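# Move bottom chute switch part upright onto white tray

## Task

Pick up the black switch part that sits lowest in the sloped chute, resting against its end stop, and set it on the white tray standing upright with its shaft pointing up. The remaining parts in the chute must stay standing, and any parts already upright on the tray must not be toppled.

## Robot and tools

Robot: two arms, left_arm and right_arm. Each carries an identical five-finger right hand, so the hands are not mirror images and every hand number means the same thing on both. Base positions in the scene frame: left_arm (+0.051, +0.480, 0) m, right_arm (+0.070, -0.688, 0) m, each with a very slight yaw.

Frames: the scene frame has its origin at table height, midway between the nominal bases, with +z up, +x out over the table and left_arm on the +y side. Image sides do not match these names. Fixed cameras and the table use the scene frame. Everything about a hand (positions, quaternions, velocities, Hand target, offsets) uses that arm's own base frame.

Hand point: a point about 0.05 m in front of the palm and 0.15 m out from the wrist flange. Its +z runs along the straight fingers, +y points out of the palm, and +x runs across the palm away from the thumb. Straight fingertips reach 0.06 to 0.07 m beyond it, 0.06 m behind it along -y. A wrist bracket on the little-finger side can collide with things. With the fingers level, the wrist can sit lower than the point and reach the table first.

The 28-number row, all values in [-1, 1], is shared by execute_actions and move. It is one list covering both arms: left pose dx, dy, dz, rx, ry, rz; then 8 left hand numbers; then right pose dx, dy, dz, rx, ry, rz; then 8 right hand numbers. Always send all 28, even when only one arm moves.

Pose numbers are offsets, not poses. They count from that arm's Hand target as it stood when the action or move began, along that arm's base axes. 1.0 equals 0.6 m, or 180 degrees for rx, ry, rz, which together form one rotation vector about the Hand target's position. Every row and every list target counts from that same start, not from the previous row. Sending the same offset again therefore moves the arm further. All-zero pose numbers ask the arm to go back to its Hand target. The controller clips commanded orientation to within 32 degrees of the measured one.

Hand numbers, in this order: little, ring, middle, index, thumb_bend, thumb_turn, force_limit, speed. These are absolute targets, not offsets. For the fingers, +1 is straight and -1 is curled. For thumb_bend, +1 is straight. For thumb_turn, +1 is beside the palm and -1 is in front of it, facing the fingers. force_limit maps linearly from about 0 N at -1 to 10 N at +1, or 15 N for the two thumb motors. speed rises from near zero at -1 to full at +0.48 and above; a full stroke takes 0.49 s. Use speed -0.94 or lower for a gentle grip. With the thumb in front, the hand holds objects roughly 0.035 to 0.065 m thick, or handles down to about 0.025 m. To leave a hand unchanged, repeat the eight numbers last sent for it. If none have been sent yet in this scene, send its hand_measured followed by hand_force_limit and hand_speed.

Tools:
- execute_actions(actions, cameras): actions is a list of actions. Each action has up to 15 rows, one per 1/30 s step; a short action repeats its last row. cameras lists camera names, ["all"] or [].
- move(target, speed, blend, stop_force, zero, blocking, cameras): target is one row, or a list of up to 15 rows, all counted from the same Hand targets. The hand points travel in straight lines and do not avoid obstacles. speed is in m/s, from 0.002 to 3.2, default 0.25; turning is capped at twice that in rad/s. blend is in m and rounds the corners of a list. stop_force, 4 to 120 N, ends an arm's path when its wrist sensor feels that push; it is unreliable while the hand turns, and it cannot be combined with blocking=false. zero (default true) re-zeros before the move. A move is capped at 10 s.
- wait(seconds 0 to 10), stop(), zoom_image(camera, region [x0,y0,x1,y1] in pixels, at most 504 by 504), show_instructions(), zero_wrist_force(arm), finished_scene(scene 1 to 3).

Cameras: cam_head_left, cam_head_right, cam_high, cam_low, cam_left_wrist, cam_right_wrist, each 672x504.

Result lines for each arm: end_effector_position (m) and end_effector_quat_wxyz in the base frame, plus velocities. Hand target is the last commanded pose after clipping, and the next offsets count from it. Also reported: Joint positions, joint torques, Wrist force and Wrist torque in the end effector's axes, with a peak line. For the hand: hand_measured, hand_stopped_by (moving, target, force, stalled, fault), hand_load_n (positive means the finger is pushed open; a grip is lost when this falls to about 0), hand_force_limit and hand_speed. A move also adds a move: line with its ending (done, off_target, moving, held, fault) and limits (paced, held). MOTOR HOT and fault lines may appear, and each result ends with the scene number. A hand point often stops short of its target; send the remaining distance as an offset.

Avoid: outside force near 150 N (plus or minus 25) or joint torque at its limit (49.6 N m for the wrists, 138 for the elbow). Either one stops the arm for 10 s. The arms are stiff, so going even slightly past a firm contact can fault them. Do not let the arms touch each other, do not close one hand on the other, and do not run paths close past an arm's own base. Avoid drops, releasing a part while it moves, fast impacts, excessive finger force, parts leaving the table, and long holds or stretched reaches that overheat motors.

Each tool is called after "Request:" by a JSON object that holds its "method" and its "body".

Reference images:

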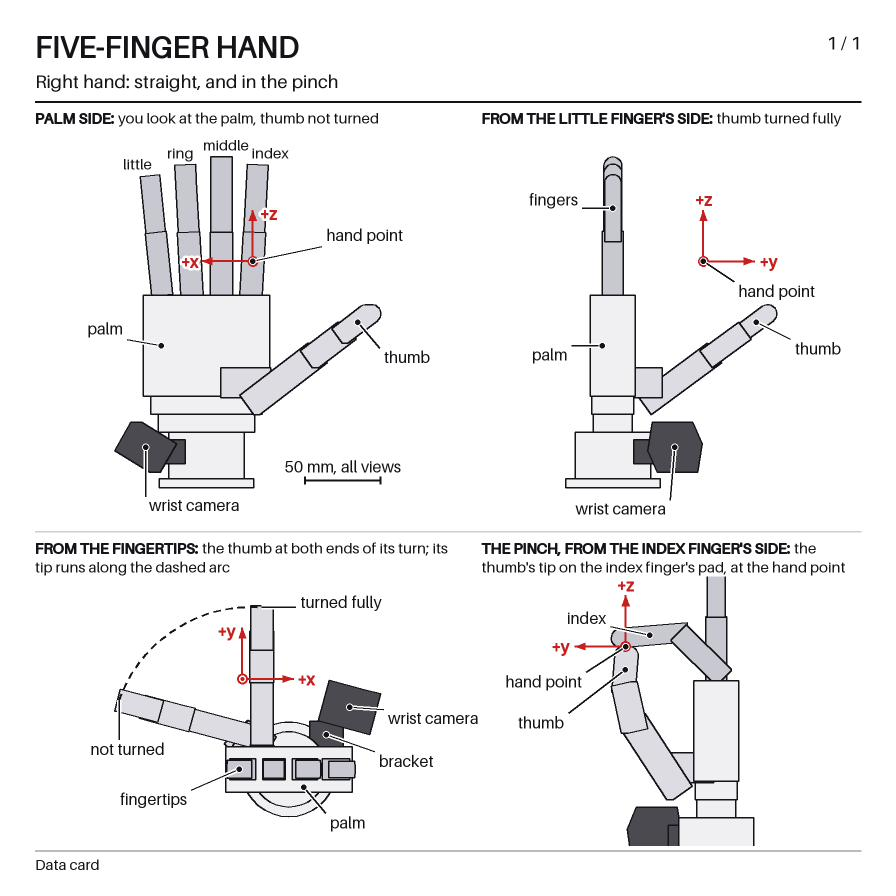

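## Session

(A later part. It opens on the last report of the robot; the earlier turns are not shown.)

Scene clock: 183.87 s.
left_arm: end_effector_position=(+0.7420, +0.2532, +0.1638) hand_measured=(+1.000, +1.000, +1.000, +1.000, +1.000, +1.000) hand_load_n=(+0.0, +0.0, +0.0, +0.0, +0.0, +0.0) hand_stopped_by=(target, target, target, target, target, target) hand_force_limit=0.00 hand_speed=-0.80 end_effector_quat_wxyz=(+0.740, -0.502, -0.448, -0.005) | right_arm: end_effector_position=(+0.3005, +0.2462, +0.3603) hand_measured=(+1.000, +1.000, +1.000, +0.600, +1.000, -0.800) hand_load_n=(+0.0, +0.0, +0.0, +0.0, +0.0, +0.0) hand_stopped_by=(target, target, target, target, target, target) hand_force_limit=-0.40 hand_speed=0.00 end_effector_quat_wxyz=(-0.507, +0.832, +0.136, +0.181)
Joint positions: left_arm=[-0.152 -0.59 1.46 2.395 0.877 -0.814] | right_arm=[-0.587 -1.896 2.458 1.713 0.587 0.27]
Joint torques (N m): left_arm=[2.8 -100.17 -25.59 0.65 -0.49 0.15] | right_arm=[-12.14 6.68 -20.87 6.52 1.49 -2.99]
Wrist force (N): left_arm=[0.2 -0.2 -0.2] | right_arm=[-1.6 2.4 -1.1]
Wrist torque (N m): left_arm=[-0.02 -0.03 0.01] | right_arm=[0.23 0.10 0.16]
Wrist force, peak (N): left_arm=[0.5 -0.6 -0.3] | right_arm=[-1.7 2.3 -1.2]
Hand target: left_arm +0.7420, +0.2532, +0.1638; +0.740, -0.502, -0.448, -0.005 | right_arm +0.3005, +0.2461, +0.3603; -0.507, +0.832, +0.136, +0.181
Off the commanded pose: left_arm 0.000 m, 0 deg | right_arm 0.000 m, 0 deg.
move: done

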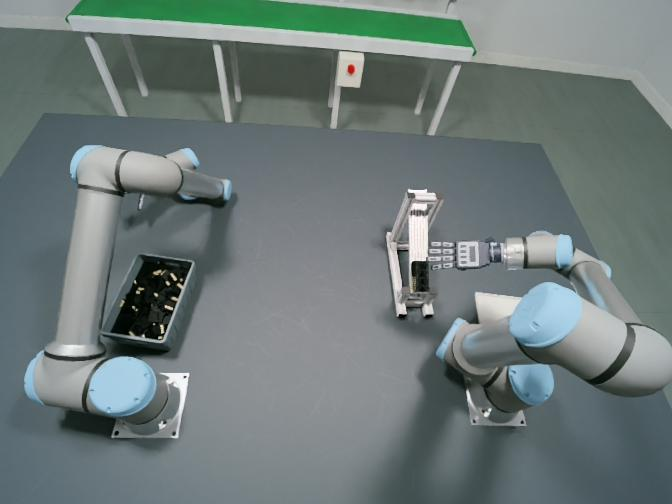

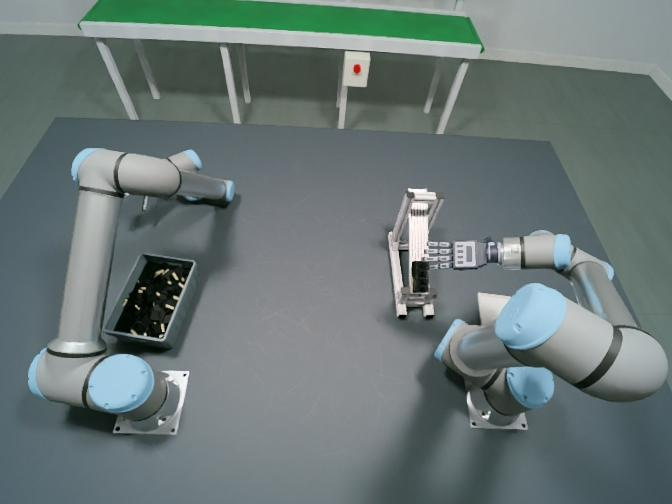

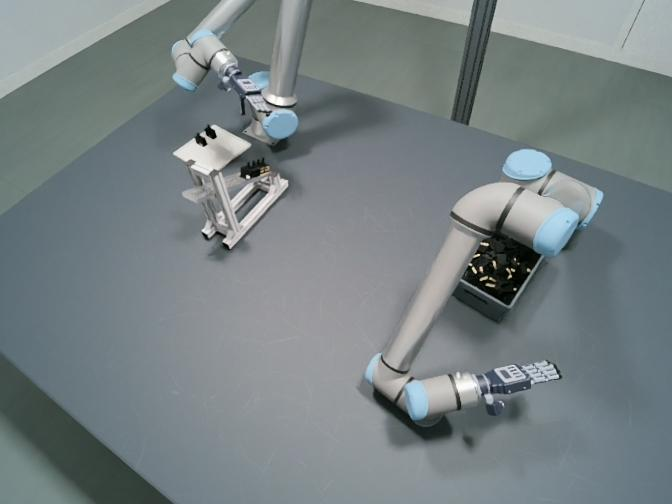

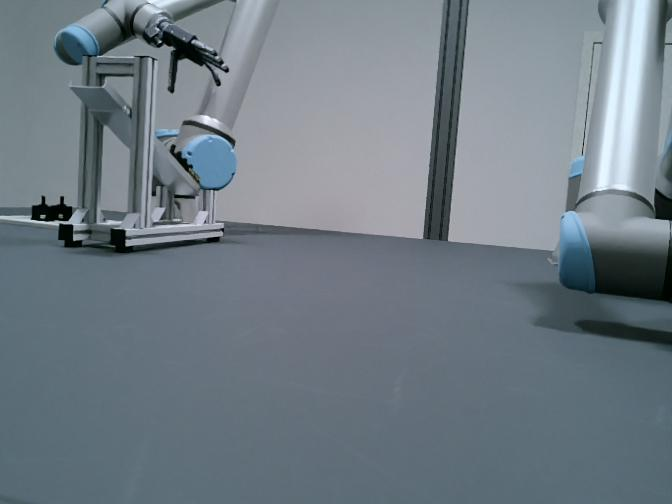

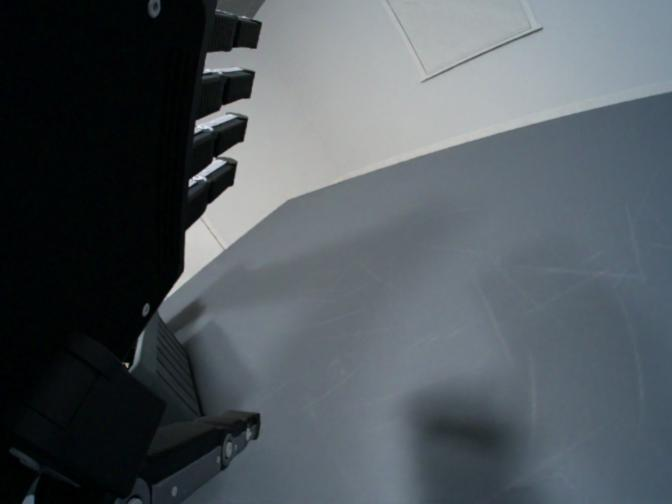

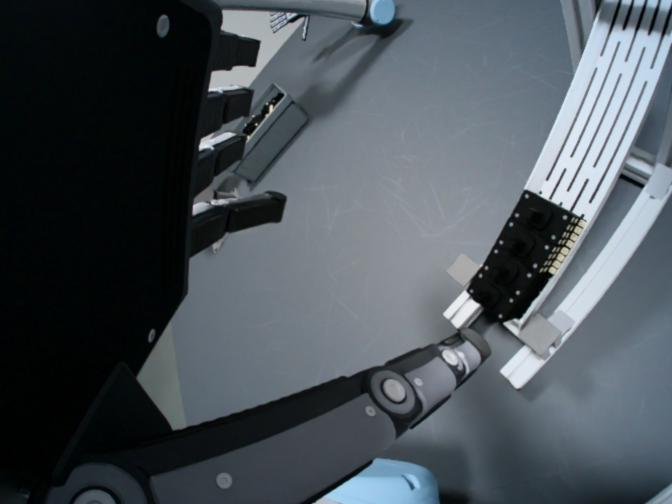

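Request:
{"method": "zoom_image", "body": {"camera": "cam_right_wrist", "region": [430, 180, 610, 360]}}

Scaled by 2.800 from the camera's 672x504 image, which has a finer 960x720 frame.

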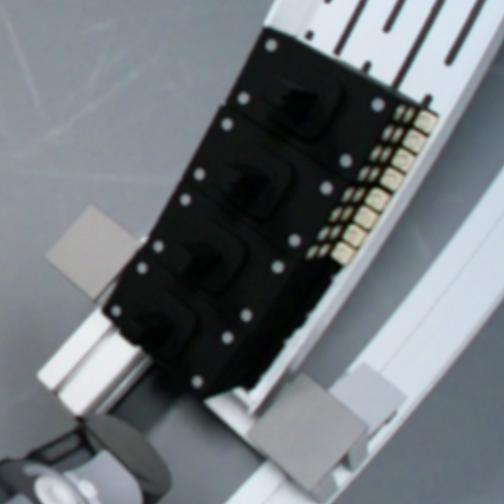

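Request:
{"method": "move", "body": {"target": [0,0,0,0,0,0,1,1,1,1,1,1,0,-0.8,0.0225,0.0232,-0.255,0,0,0,1,1,1,0.6,1,-0.8,-0.4,0], "speed": 0.2, "cameras": ["cam_right_wrist", "cam_low", "cam_high", "cam_head_left"]}}

Request:
{"method": "zoom_image", "body": {"camera": "cam_right_wrist", "region": [230, 130, 530, 430]}}

Request:
{"method": "zoom_image", "body": {"camera": "cam_low", "region": [50, 20, 250, 220]}}

Request:
{"method": "zoom_image", "body": {"camera": "cam_high", "region": [200, 90, 320, 210]}}

Scene clock: 206.73 s.
left_arm: end_effector_position=(+0.7420, +0.2532, +0.1638) hand_measured=(+1.000, +1.000, +1.000, +1.000, +1.000, +1.000) hand_load_n=(+0.0, +0.0, +0.0, +0.0, +0.0, +0.0) hand_stopped_by=(target, target, target, target, target, target) hand_force_limit=0.00 hand_speed=-0.80 end_effector_quat_wxyz=(+0.740, -0.502, -0.448, -0.005) | right_arm: end_effector_position=(+0.3139, +0.2600, +0.2073) hand_measured=(+1.000, +1.000, +1.000, +0.600, +1.000, -0.800) hand_load_n=(+0.0, +0.0, +0.0, +0.0, +0.0, +0.0) hand_stopped_by=(target, target, target, target, target, target) hand_force_limit=-0.40 hand_speed=0.00 end_effector_quat_wxyz=(-0.507, +0.832, +0.136, +0.181)
Joint positions: left_arm=[-0.152 -0.59 1.46 2.395 0.877 -0.814] | right_arm=[-0.496 -1.564 2.557 1.167 0.532 0.407]
Joint torques (N m): left_arm=[4.38 -101.59 -25.62 0.68 -0.02 0.3] | right_arm=[11.06 -7.17 -34.22 1.02 -4.12 2.54]
Wrist force (N): left_arm=[0.3 0.1 -0.3] | right_arm=[-1.5 1.9 -1.1]
Wrist torque (N m): left_arm=[0.04 -0.03 0.02] | right_arm=[0.14 0.10 0.01]
Wrist force, peak (N): left_arm=[0.4 -0.3 -0.5] | right_arm=[-2.2 2.5 -1.3]
Hand target: left_arm +0.7420, +0.2532, +0.1638; +0.740, -0.502, -0.448, -0.005 | right_arm +0.3140, +0.2601, +0.2073; -0.507, +0.832, +0.136, +0.181
Off the commanded pose: left_arm 0.000 m, 0 deg | right_arm 0.000 m, 0 deg.
move: done
Images, in order (width x height): cam_head_left 672x504, cam_high 672x504, cam_low 672x504, cam_right_wrist 672x504.

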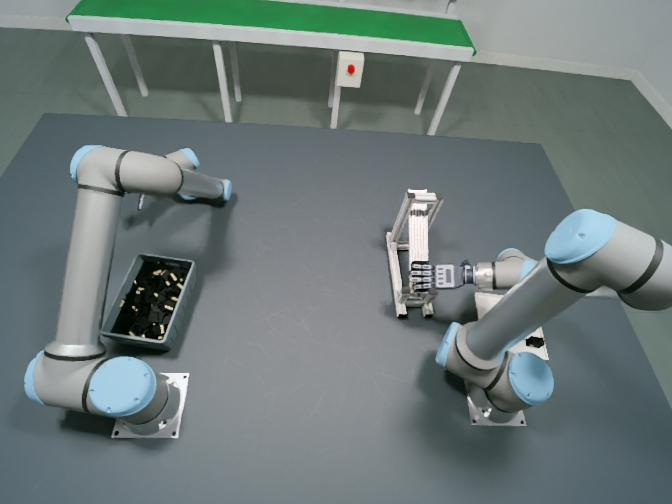

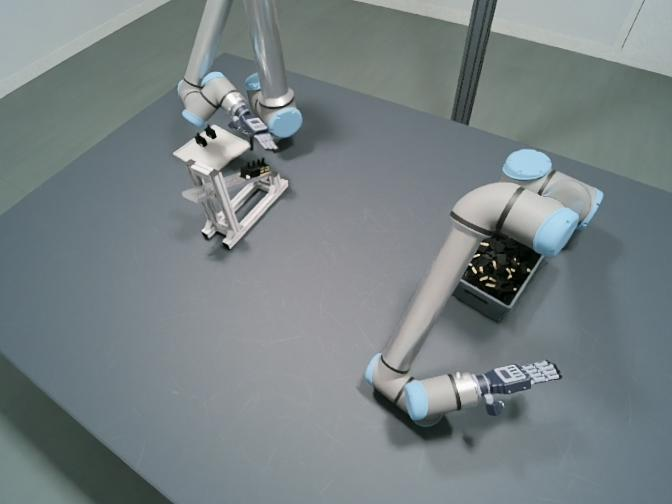

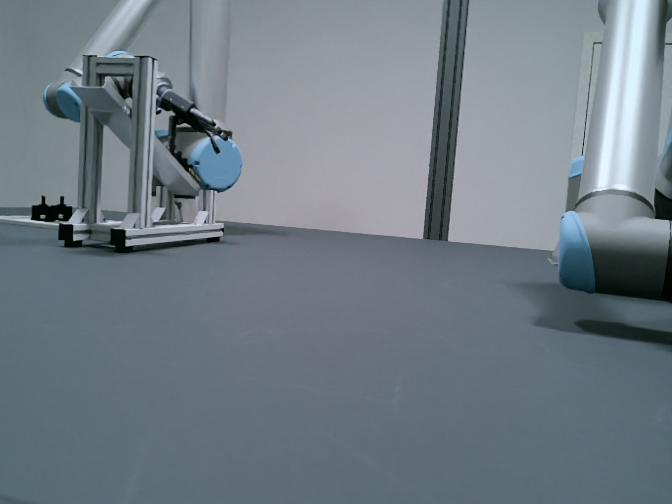

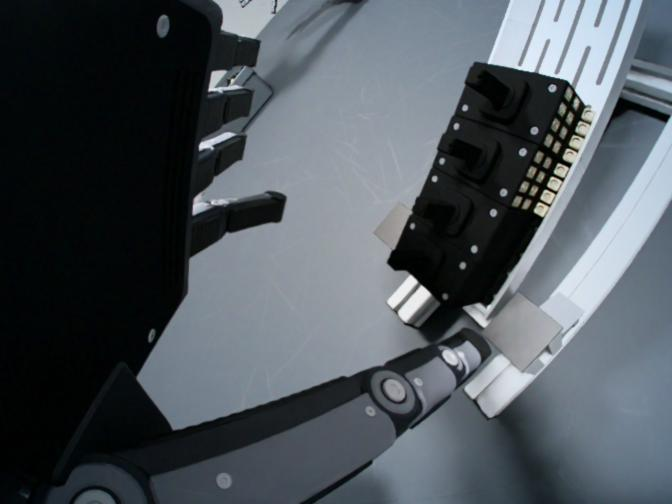

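Scaled by 1.680 from the camera's 672x504 image, which has a finer 960x720 frame.

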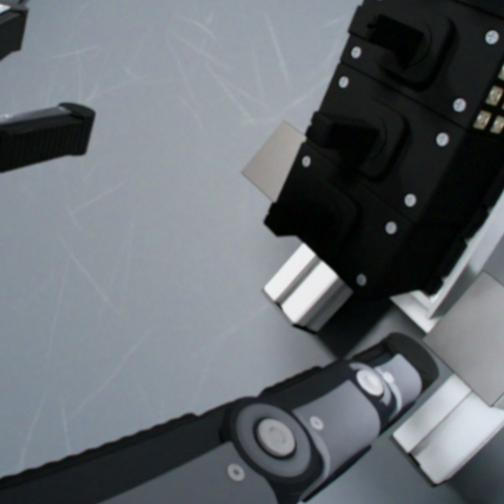

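Scaled by 2.520 from the camera's 672x504 image, which has a finer 960x720 frame.

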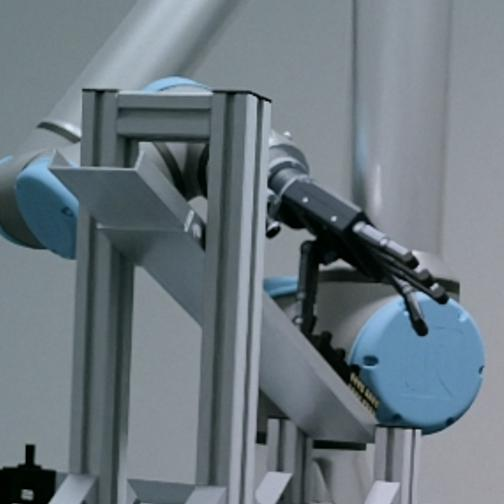

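Scaled by 4.200 from the camera's 672x504 image, which has a finer 960x720 frame.

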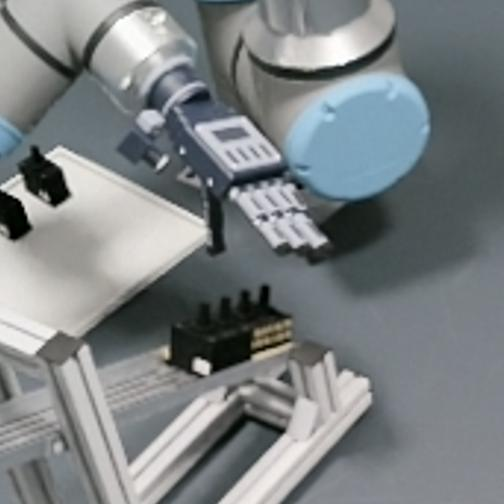

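Request:
{"method": "move", "body": {"target": [0,0,0,0,0,0,1,1,1,1,1,1,0,-0.8,0.0332,0.0047,-0.0613,0,0,0,1,1,1,0.6,1,-0.8,-0.4,0], "speed": 0.12, "cameras": ["cam_right_wrist", "cam_low", "cam_high"]}}

Request:
{"method": "zoom_image", "body": {"camera": "cam_right_wrist", "region": [230, 130, 530, 430]}}

Request:
{"method": "zoom_image", "body": {"camera": "cam_low", "region": [120, 60, 270, 210]}}

Request:
{"method": "zoom_image", "body": {"camera": "cam_high", "region": [220, 110, 300, 190]}}

Scene clock: 217.50 s.
left_arm: end_effector_position=(+0.7420, +0.2532, +0.1638) hand_measured=(+1.000, +1.000, +1.000, +1.000, +1.000, +1.000) hand_load_n=(+0.0, +0.5, +0.0, +0.0, +0.0, +0.0) hand_stopped_by=(target, target, target, target, target, target) hand_force_limit=0.00 hand_speed=-0.80 end_effector_quat_wxyz=(+0.740, -0.502, -0.448, -0.005) | right_arm: end_effector_position=(+0.3339, +0.2629, +0.1706) hand_measured=(+1.000, +1.000, +1.000, +0.600, +1.000, -0.800) hand_load_n=(+0.0, +0.0, +0.0, +0.0, +0.0, +0.0) hand_stopped_by=(target, target, target, target, target, target) hand_force_limit=-0.40 hand_speed=0.00 end_effector_quat_wxyz=(-0.507, +0.832, +0.136, +0.181)
Joint positions: left_arm=[-0.152 -0.59 1.46 2.395 0.877 -0.814] | right_arm=[-0.445 -1.447 2.524 1.008 0.505 0.493]
Joint torques (N m): left_arm=[3.64 -102.76 -25.68 0.89 0.03 -0.26] | right_arm=[8.47 -13 -31.17 0.71 -4.22 1.83]
Wrist force (N): left_arm=[-0.1 0.1 -0.1] | right_arm=[-1.7 1.6 -1.3]
Wrist torque (N m): left_arm=[0.01 0.02 0.00] | right_arm=[0.14 0.11 0.00]
Wrist force, peak (N): left_arm=[0.6 -0.1 0.2] | right_arm=[-1.6 2.8 -1.0]
Hand target: left_arm +0.7420, +0.2532, +0.1638; +0.740, -0.502, -0.448, -0.005 | right_arm +0.3339, +0.2629, +0.1705; -0.507, +0.832, +0.136, +0.181
Off the commanded pose: left_arm 0.000 m, 0 deg | right_arm 0.000 m, 0 deg.
move: done
Images, in order (width x height): cam_high 672x504, cam_low 672x504, cam_right_wrist 672x504.

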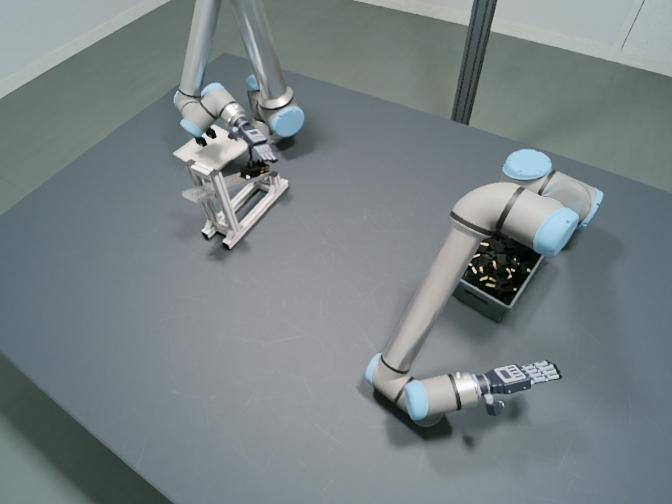

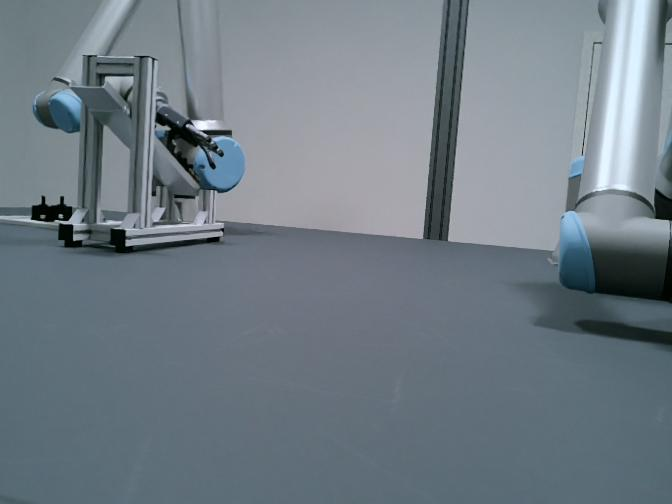

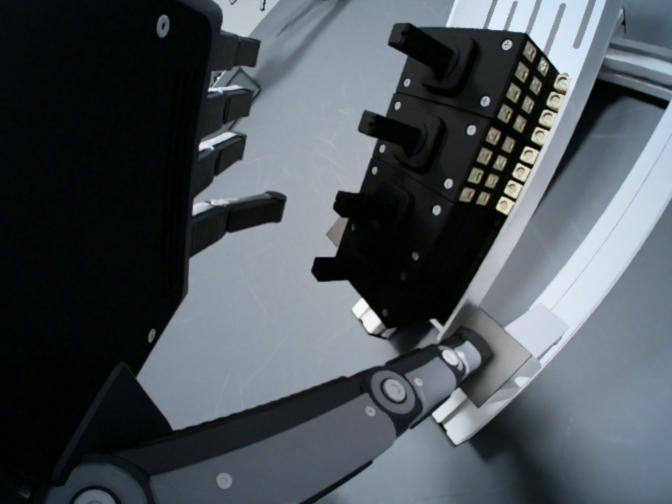

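Scaled by 1.680 from the camera's 672x504 image, which has a finer 960x720 frame.

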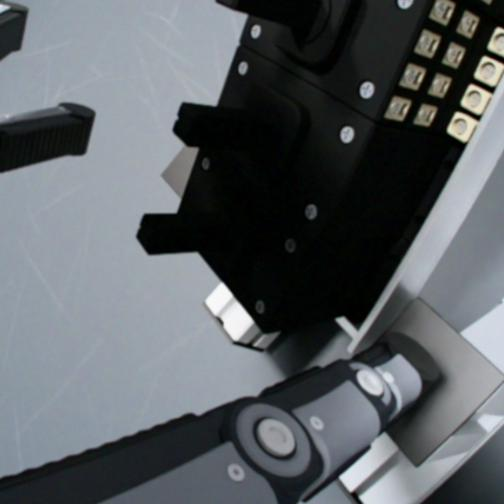

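Scaled by 3.360 from the camera's 672x504 image, which has a finer 960x720 frame.

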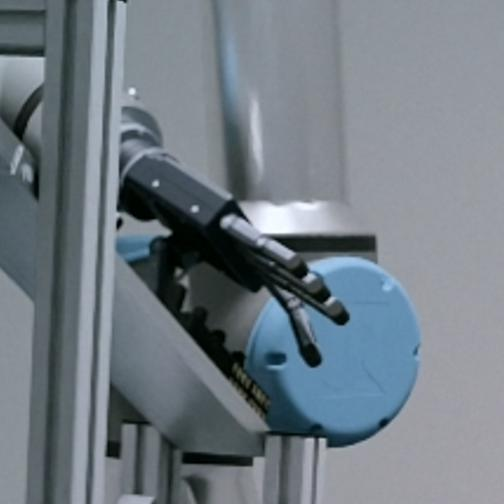

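Scaled by 6.300 from the camera's 672x504 image, which has a finer 960x720 frame.

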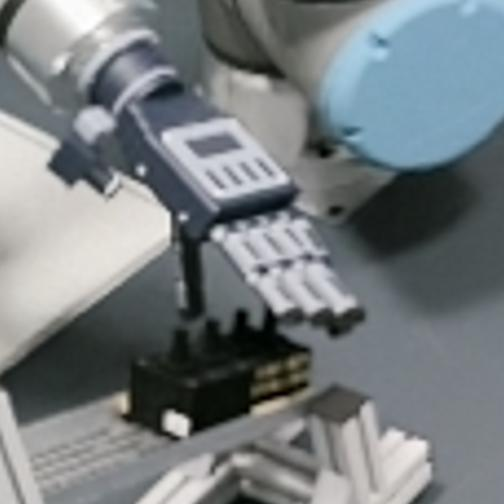

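Request:
{"method": "move", "body": {"target": [0,0,0,0,0,0,1,1,1,1,1,1,0,-0.8,0.0147,0.0008,-0.0392,0,0,0,1,1,1,0.6,1,-0.8,-0.4,0], "speed": 0.05, "stop_force": 8, "cameras": ["cam_right_wrist"]}}

Request:
{"method": "zoom_image", "body": {"camera": "cam_right_wrist", "region": [230, 130, 530, 430]}}

Scene clock: 224.33 s.
left_arm: end_effector_position=(+0.7420, +0.2532, +0.1638) hand_measured=(+1.000, +1.000, +1.000, +1.000, +1.000, +1.000) hand_load_n=(+0.5, +0.0, +0.0, +0.0, +0.0, +0.0) hand_stopped_by=(target, target, target, target, target, target) hand_force_limit=0.00 hand_speed=-0.80 end_effector_quat_wxyz=(+0.740, -0.502, -0.448, -0.005) | right_arm: end_effector_position=(+0.3427, +0.2634, +0.1470) hand_measured=(+1.000, +1.000, +1.000, +0.600, +1.000, -0.800) hand_load_n=(+0.0, +0.0, +0.0, +0.0, +0.0, +0.0) hand_stopped_by=(target, target, target, target, target, target) hand_force_limit=-0.40 hand_speed=0.00 end_effector_quat_wxyz=(-0.507, +0.832, +0.136, +0.181)
Joint positions: left_arm=[-0.152 -0.59 1.46 2.395 0.877 -0.814] | right_arm=[-0.428 -1.38 2.512 0.925 0.497 0.524]
Joint torques (N m): left_arm=[0.72 -100.61 -25.91 1.04 -0.15 -0.04] | right_arm=[9.3 -16.19 -28.3 0.88 -3.99 2.11]
Wrist force (N): left_arm=[0.1 -0.2 -0.1] | right_arm=[-1.6 2.0 -1.2]
Wrist torque (N m): left_arm=[-0.03 -0.01 0.00] | right_arm=[0.17 0.10 0.03]
Wrist force, peak (N): left_arm=[-0.5 -0.1 -0.5] | right_arm=[-1.8 2.2 -1.4]
Hand target: left_arm +0.7420, +0.2532, +0.1638; +0.740, -0.502, -0.448, -0.005 | right_arm +0.3427, +0.2634, +0.1470; -0.507, +0.832, +0.136, +0.181
Off the commanded pose: left_arm 0.000 m, 0 deg | right_arm 0.000 m, 0 deg.
move: done
Images, in order (width x height): cam_right_wrist 672x504.

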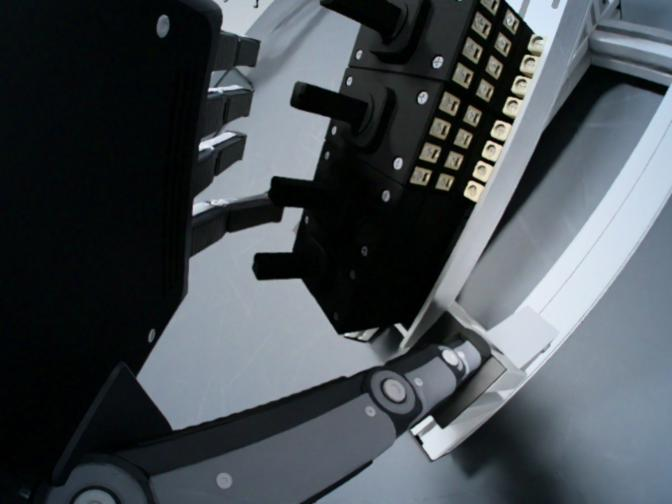

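Scaled by 1.680 from the camera's 672x504 image, which has a finer 960x720 frame.

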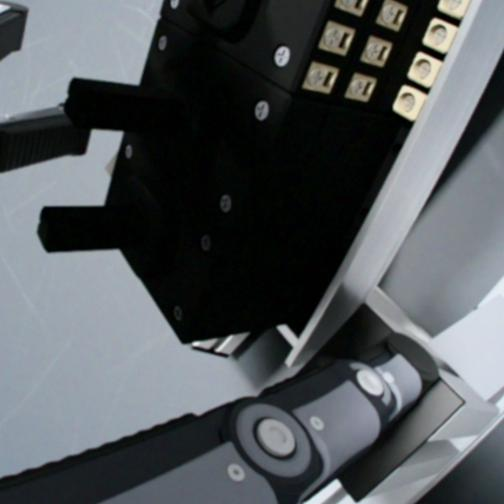

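Request:
{"method": "move", "body": {"target": [0,0,0,0,0,0,1,1,1,1,1,1,0,-0.8,0,0,0,0,0,0,1,1,1,-0.1,0.1,-0.8,-0.5,-0.9], "cameras": ["cam_right_wrist"]}}

Request:
{"method": "zoom_image", "body": {"camera": "cam_right_wrist", "region": [180, 130, 480, 430]}}

Scene clock: 232.27 s.
left_arm: end_effector_position=(+0.7420, +0.2532, +0.1638) hand_measured=(+1.000, +1.000, +1.000, +1.000, +1.000, +1.000) hand_load_n=(+0.0, +0.0, +0.0, +0.0, +0.0, +0.0) hand_stopped_by=(target, target, target, target, target, target) hand_force_limit=0.00 hand_speed=-0.80 end_effector_quat_wxyz=(+0.740, -0.502, -0.448, -0.005) | right_arm: end_effector_position=(+0.3427, +0.2634, +0.1470) hand_measured=(+1.000, +1.000, +1.000, +0.182, +0.600, -0.800) hand_load_n=(+0.0, +0.0, +0.0, +7.0, +3.5, +0.0) hand_stopped_by=(target, target, target, force, force, target) hand_force_limit=-0.50 hand_speed=-0.90 end_effector_quat_wxyz=(-0.507, +0.832, +0.136, +0.181)
Joint positions: left_arm=[-0.152 -0.59 1.46 2.395 0.877 -0.814] | right_arm=[-0.428 -1.38 2.512 0.925 0.497 0.524]
Joint torques (N m): left_arm=[1.45 -101.98 -28.62 1.03 0.4 0.22] | right_arm=[0.53 -17.58 -27.53 1.65 -0.31 0.87]
Wrist force (N): left_arm=[-0.1 -0.1 0.1] | right_arm=[-2.8 0.3 1.0]
Wrist torque (N m): left_arm=[-0.03 0.00 0.00] | right_arm=[0.22 0.13 0.04]
Wrist force, peak (N): left_arm=[0.6 -0.1 -0.3] | right_arm=[-2.3 -2.5 2.6]
Hand target: left_arm +0.7420, +0.2532, +0.1638; +0.740, -0.502, -0.448, -0.005 | right_arm +0.3427, +0.2634, +0.1470; -0.507, +0.832, +0.136, +0.181
Off the commanded pose: left_arm 0.000 m, 0 deg | right_arm 0.000 m, 0 deg.
move: done
Images, in order (width x height): cam_right_wrist 672x504.

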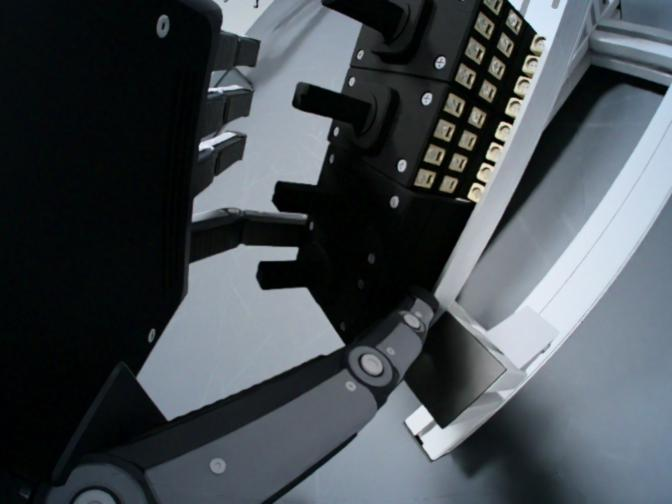

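Scaled by 1.680 from the camera's 672x504 image, which has a finer 960x720 frame.

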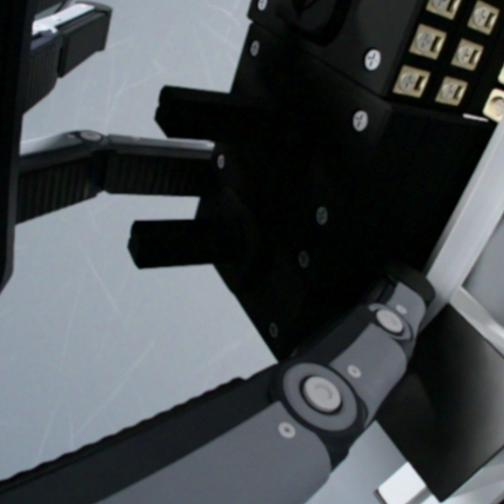

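Request:
{"method": "move", "body": {"target": [0,0,0,0,0,0,1,1,1,1,1,1,0,-0.8,-0.0146,-0.0007,0.03,0,0,0,1,1,1,-0.1,0.1,-0.8,-0.5,-0.9], "speed": 0.05, "cameras": ["cam_right_wrist", "cam_low", "cam_high"]}}

Request:
{"method": "zoom_image", "body": {"camera": "cam_right_wrist", "region": [180, 130, 480, 430]}}

Scene clock: 239.43 s.
left_arm: end_effector_position=(+0.7420, +0.2532, +0.1638) hand_measured=(+1.000, +1.000, +1.000, +1.000, +1.000, +1.000) hand_load_n=(+0.0, +0.0, +0.0, +0.0, +0.0, +0.0) hand_stopped_by=(target, target, target, target, target, target) hand_force_limit=0.00 hand_speed=-0.80 end_effector_quat_wxyz=(+0.740, -0.502, -0.448, -0.005) | right_arm: end_effector_position=(+0.3340, +0.2630, +0.1650) hand_measured=(+1.000, +1.000, +1.000, +0.182, +0.600, -0.800) hand_load_n=(+0.0, +0.0, +0.0, +4.5, +4.5, -0.5) hand_stopped_by=(target, target, target, force, force, target) hand_force_limit=-0.50 hand_speed=-0.90 end_effector_quat_wxyz=(-0.507, +0.832, +0.136, +0.181)
Joint positions: left_arm=[-0.152 -0.59 1.46 2.395 0.877 -0.814] | right_arm=[-0.445 -1.433 2.526 0.991 0.505 0.494]
Joint torques (N m): left_arm=[2.5 -101.59 -27.69 0.83 -0.36 -0.29] | right_arm=[-12.47 -32.58 -1.94 6.94 1.34 -2.85]
Wrist force (N): left_arm=[-0.1 0.0 -0.3] | right_arm=[-1.7 2.5 -0.7]
Wrist torque (N m): left_arm=[0.00 0.02 -0.01] | right_arm=[0.15 0.09 0.14]
Wrist force, peak (N): left_arm=[0.3 -0.1 -0.8] | right_arm=[-3.5 1.7 0.7]
Hand target: left_arm +0.7420, +0.2532, +0.1638; +0.740, -0.502, -0.448, -0.005 | right_arm +0.3339, +0.2629, +0.1650; -0.507, +0.832, +0.136, +0.181
Off the commanded pose: left_arm 0.000 m, 0 deg | right_arm 0.000 m, 0 deg.
move: done
Images, in order (width x height): cam_high 672x504, cam_low 672x504, cam_right_wrist 672x504.

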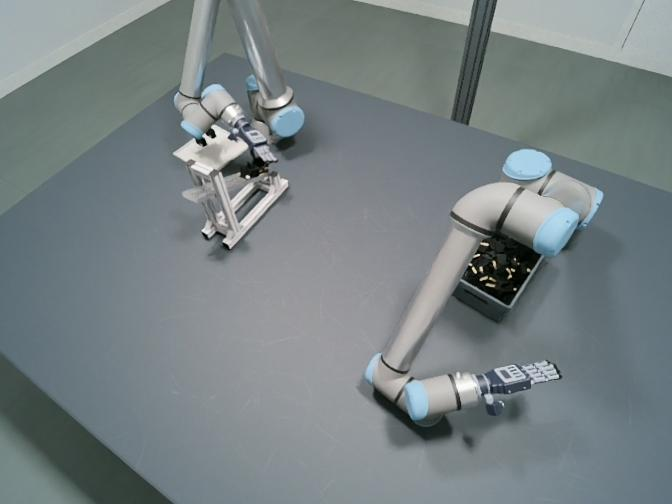

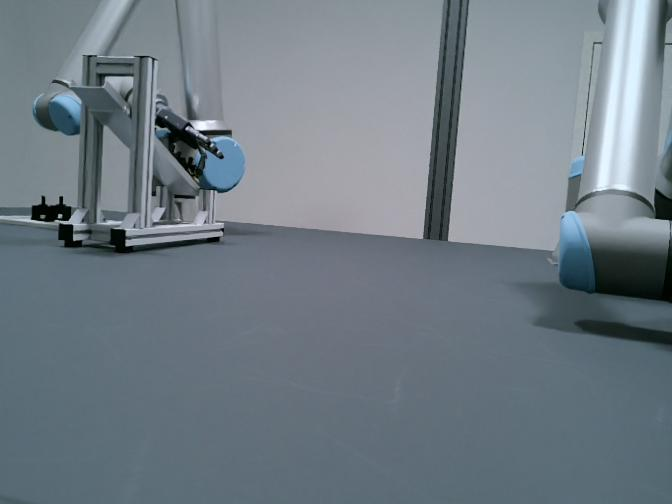

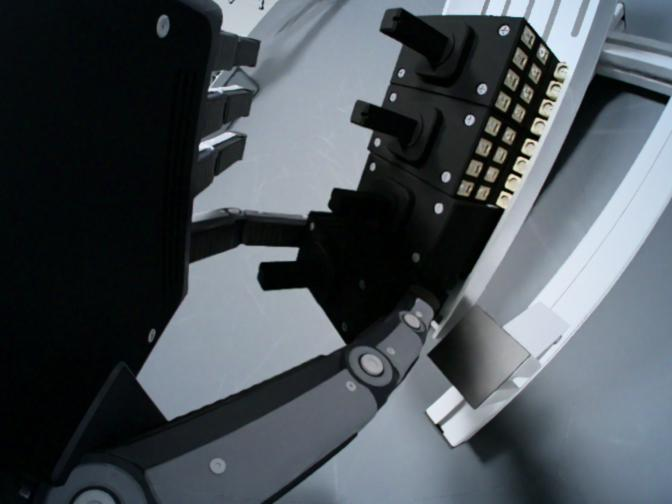

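Scaled by 1.680 from the camera's 672x504 image, which has a finer 960x720 frame.

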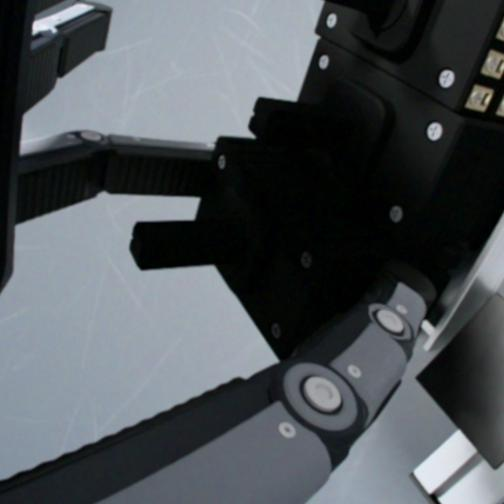

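Request:
{"method": "move", "body": {"target": [0,0,0,0,0,0,1,1,1,1,1,1,0,-0.8,-0.0584,-0.0029,0.12,0,0,0,1,1,1,-0.1,0.1,-0.8,-0.5,-0.9], "speed": 0.08, "cameras": ["all"]}}

Request:
{"method": "zoom_image", "body": {"camera": "cam_right_wrist", "region": [180, 130, 480, 430]}}

Request:
{"method": "zoom_image", "body": {"camera": "cam_head_right", "region": [390, 200, 570, 380]}}

Request:
{"method": "zoom_image", "body": {"camera": "cam_high", "region": [150, 80, 310, 240]}}

Scene clock: 244.07 s.
left_arm: end_effector_position=(+0.7420, +0.2532, +0.1638) hand_measured=(+1.000, +1.000, +1.000, +1.000, +1.000, +1.000) hand_load_n=(+0.0, +0.0, -0.5, +0.0, +0.0, +0.0) hand_stopped_by=(target, target, target, target, target, target) hand_force_limit=0.00 hand_speed=-0.80 end_effector_quat_wxyz=(+0.740, -0.502, -0.448, -0.005) | right_arm: end_effector_position=(+0.2989, +0.2612, +0.2370) hand_measured=(+1.000, +1.000, +1.000, +0.182, +0.600, -0.800) hand_load_n=(+0.0, +0.0, +0.0, +4.0, +4.0, +0.0) hand_stopped_by=(target, target, target, force, force, target) hand_force_limit=-0.50 hand_speed=-0.90 end_effector_quat_wxyz=(-0.507, +0.832, +0.136, +0.181)
Joint positions: left_arm=[-0.152 -0.59 1.46 2.395 0.877 -0.814] | right_arm=[-0.526 -1.664 2.572 1.293 0.549 0.359]
Joint torques (N m): left_arm=[1.74 -103.4 -25.75 0.23 -0.06 0.36] | right_arm=[-13.61 -20.68 -10.07 6.49 1.47 -3.28]
Wrist force (N): left_arm=[0.3 0.0 0.1] | right_arm=[-1.1 2.5 -1.2]
Wrist torque (N m): left_arm=[-0.02 -0.05 0.01] | right_arm=[0.20 0.00 0.18]
Wrist force, peak (N): left_arm=[0.1 -0.7 -0.4] | right_arm=[-2.3 3.0 -1.1]
Hand target: left_arm +0.7420, +0.2532, +0.1638; +0.740, -0.502, -0.448, -0.005 | right_arm +0.2989, +0.2612, +0.2370; -0.507, +0.832, +0.136, +0.181
Off the commanded pose: left_arm 0.000 m, 0 deg | right_arm 0.000 m, 0 deg.
move: done

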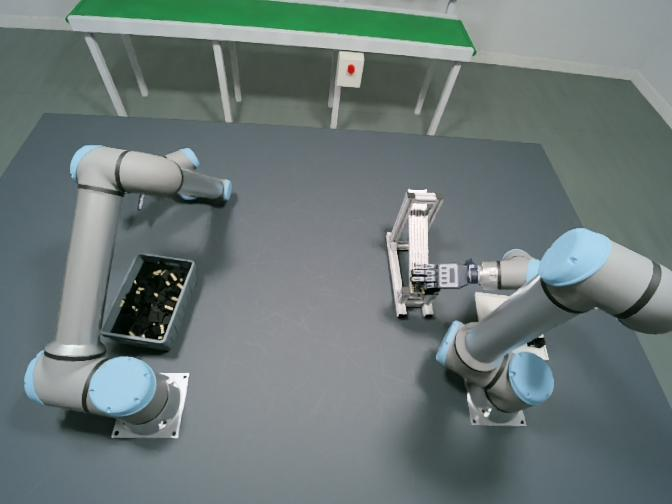

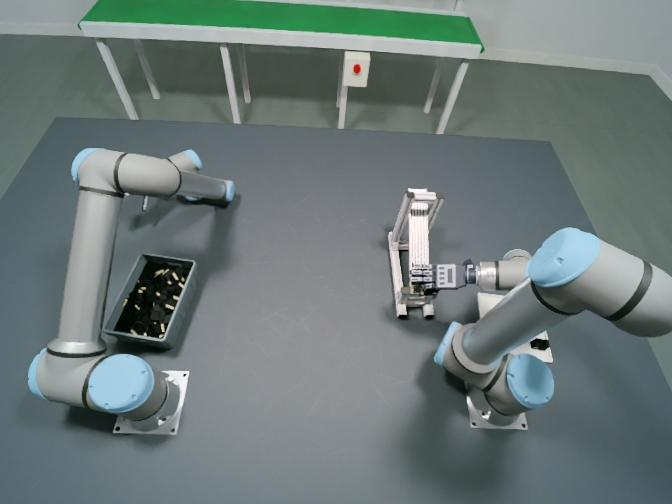

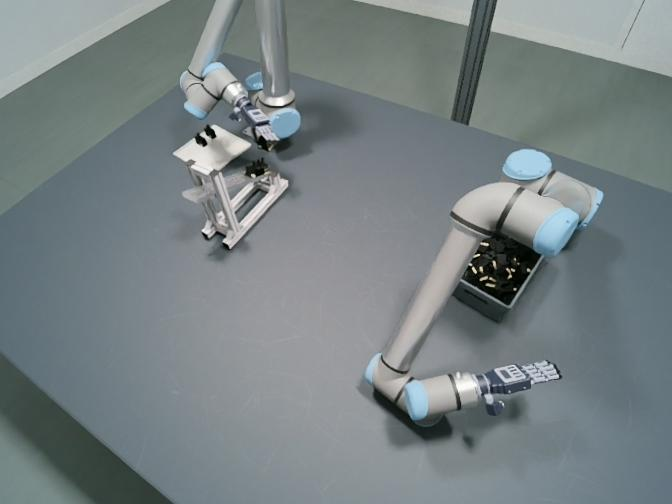

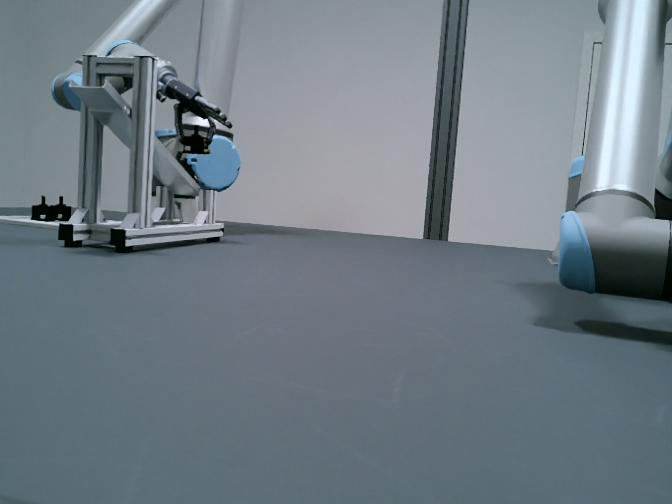

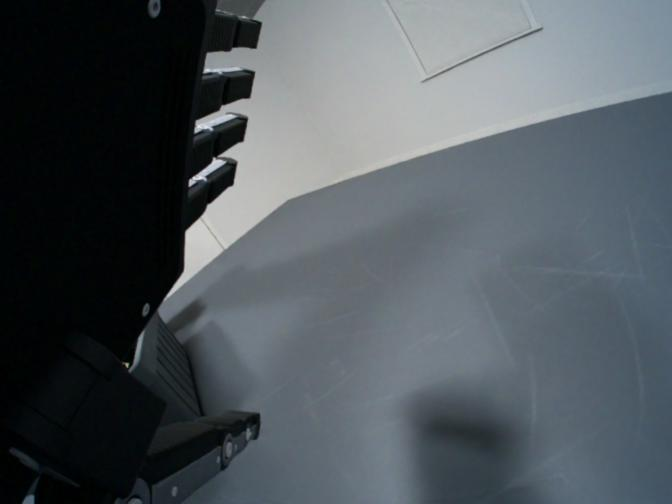

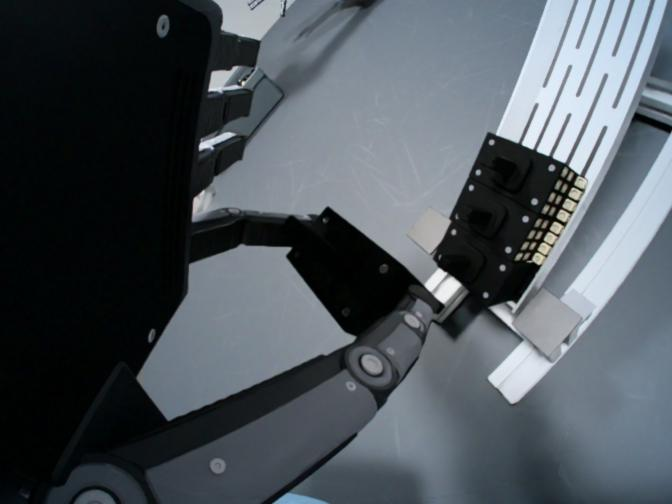

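Scaled by 1.680 from the camera's 672x504 image, which has a finer 960x720 frame.

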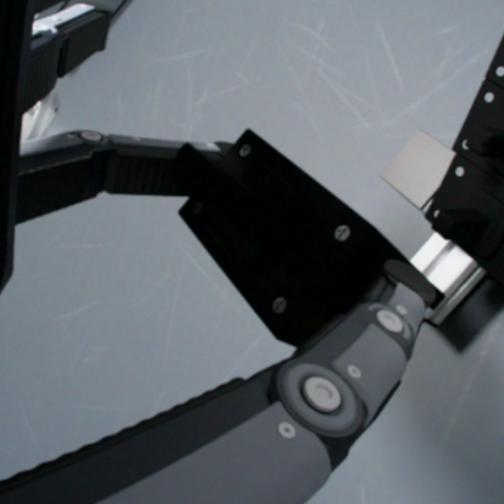

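Scaled by 2.800 from the camera's 672x504 image, which has a finer 960x720 frame.

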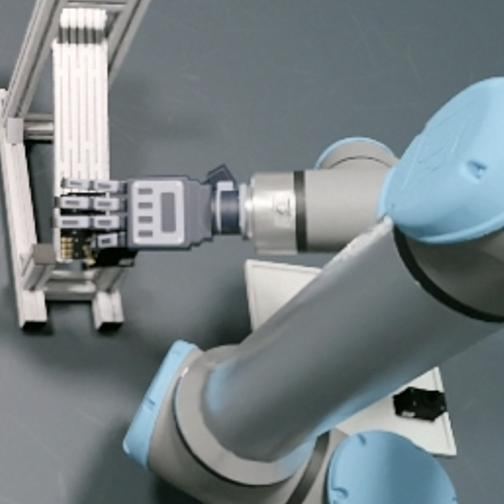

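Scaled by 3.150 from the camera's 672x504 image, which has a finer 960x720 frame.

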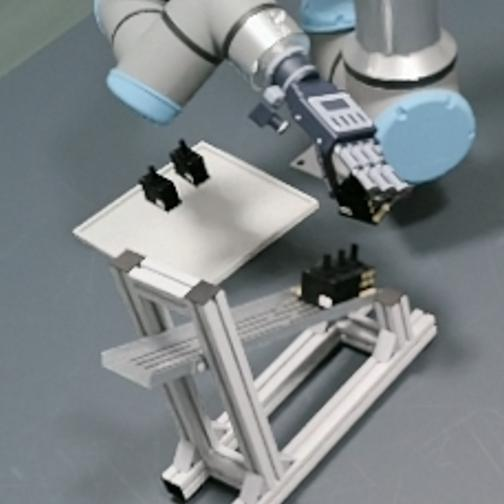

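Request:
{"method": "zoom_image", "body": {"camera": "cam_low", "region": [150, 80, 250, 180]}}

Request:
{"method": "zoom_image", "body": {"camera": "cam_right_wrist", "region": [270, 180, 450, 360]}}

Request:
{"method": "zoom_image", "body": {"camera": "cam_high", "region": [230, 110, 290, 170]}}

Scaled by 5.040 from the camera's 672x504 image, which has a finer 960x720 frame.

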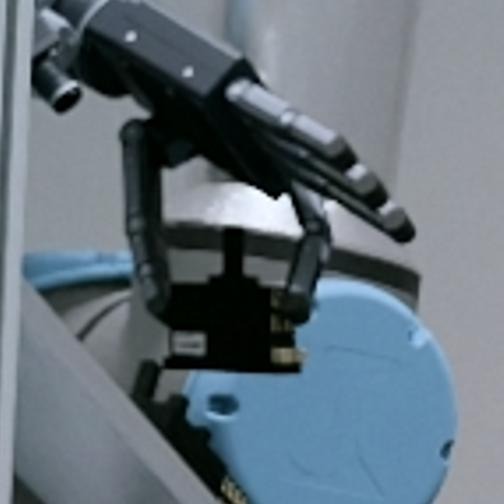

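Scaled by 2.800 from the camera's 672x504 image, which has a finer 960x720 frame.

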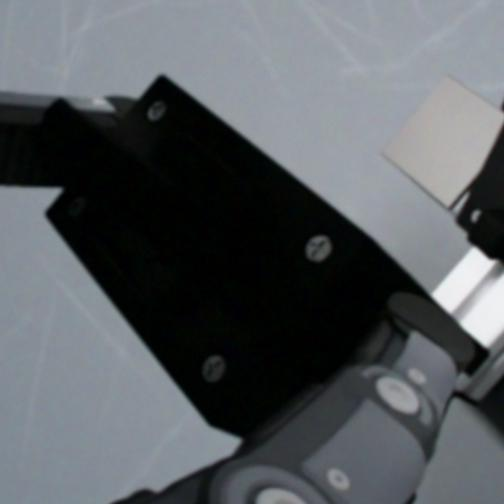

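Scaled by 8.400 from the camera's 672x504 image, which has a finer 960x720 frame.

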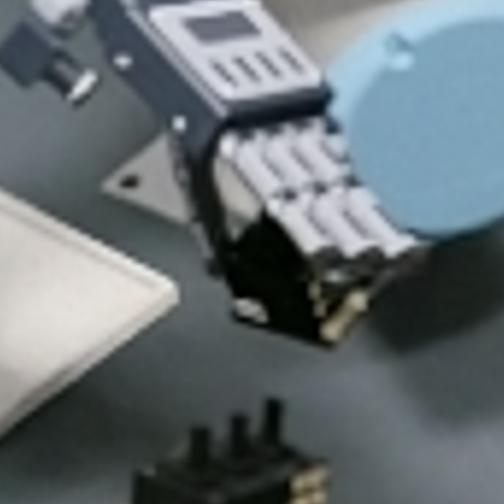

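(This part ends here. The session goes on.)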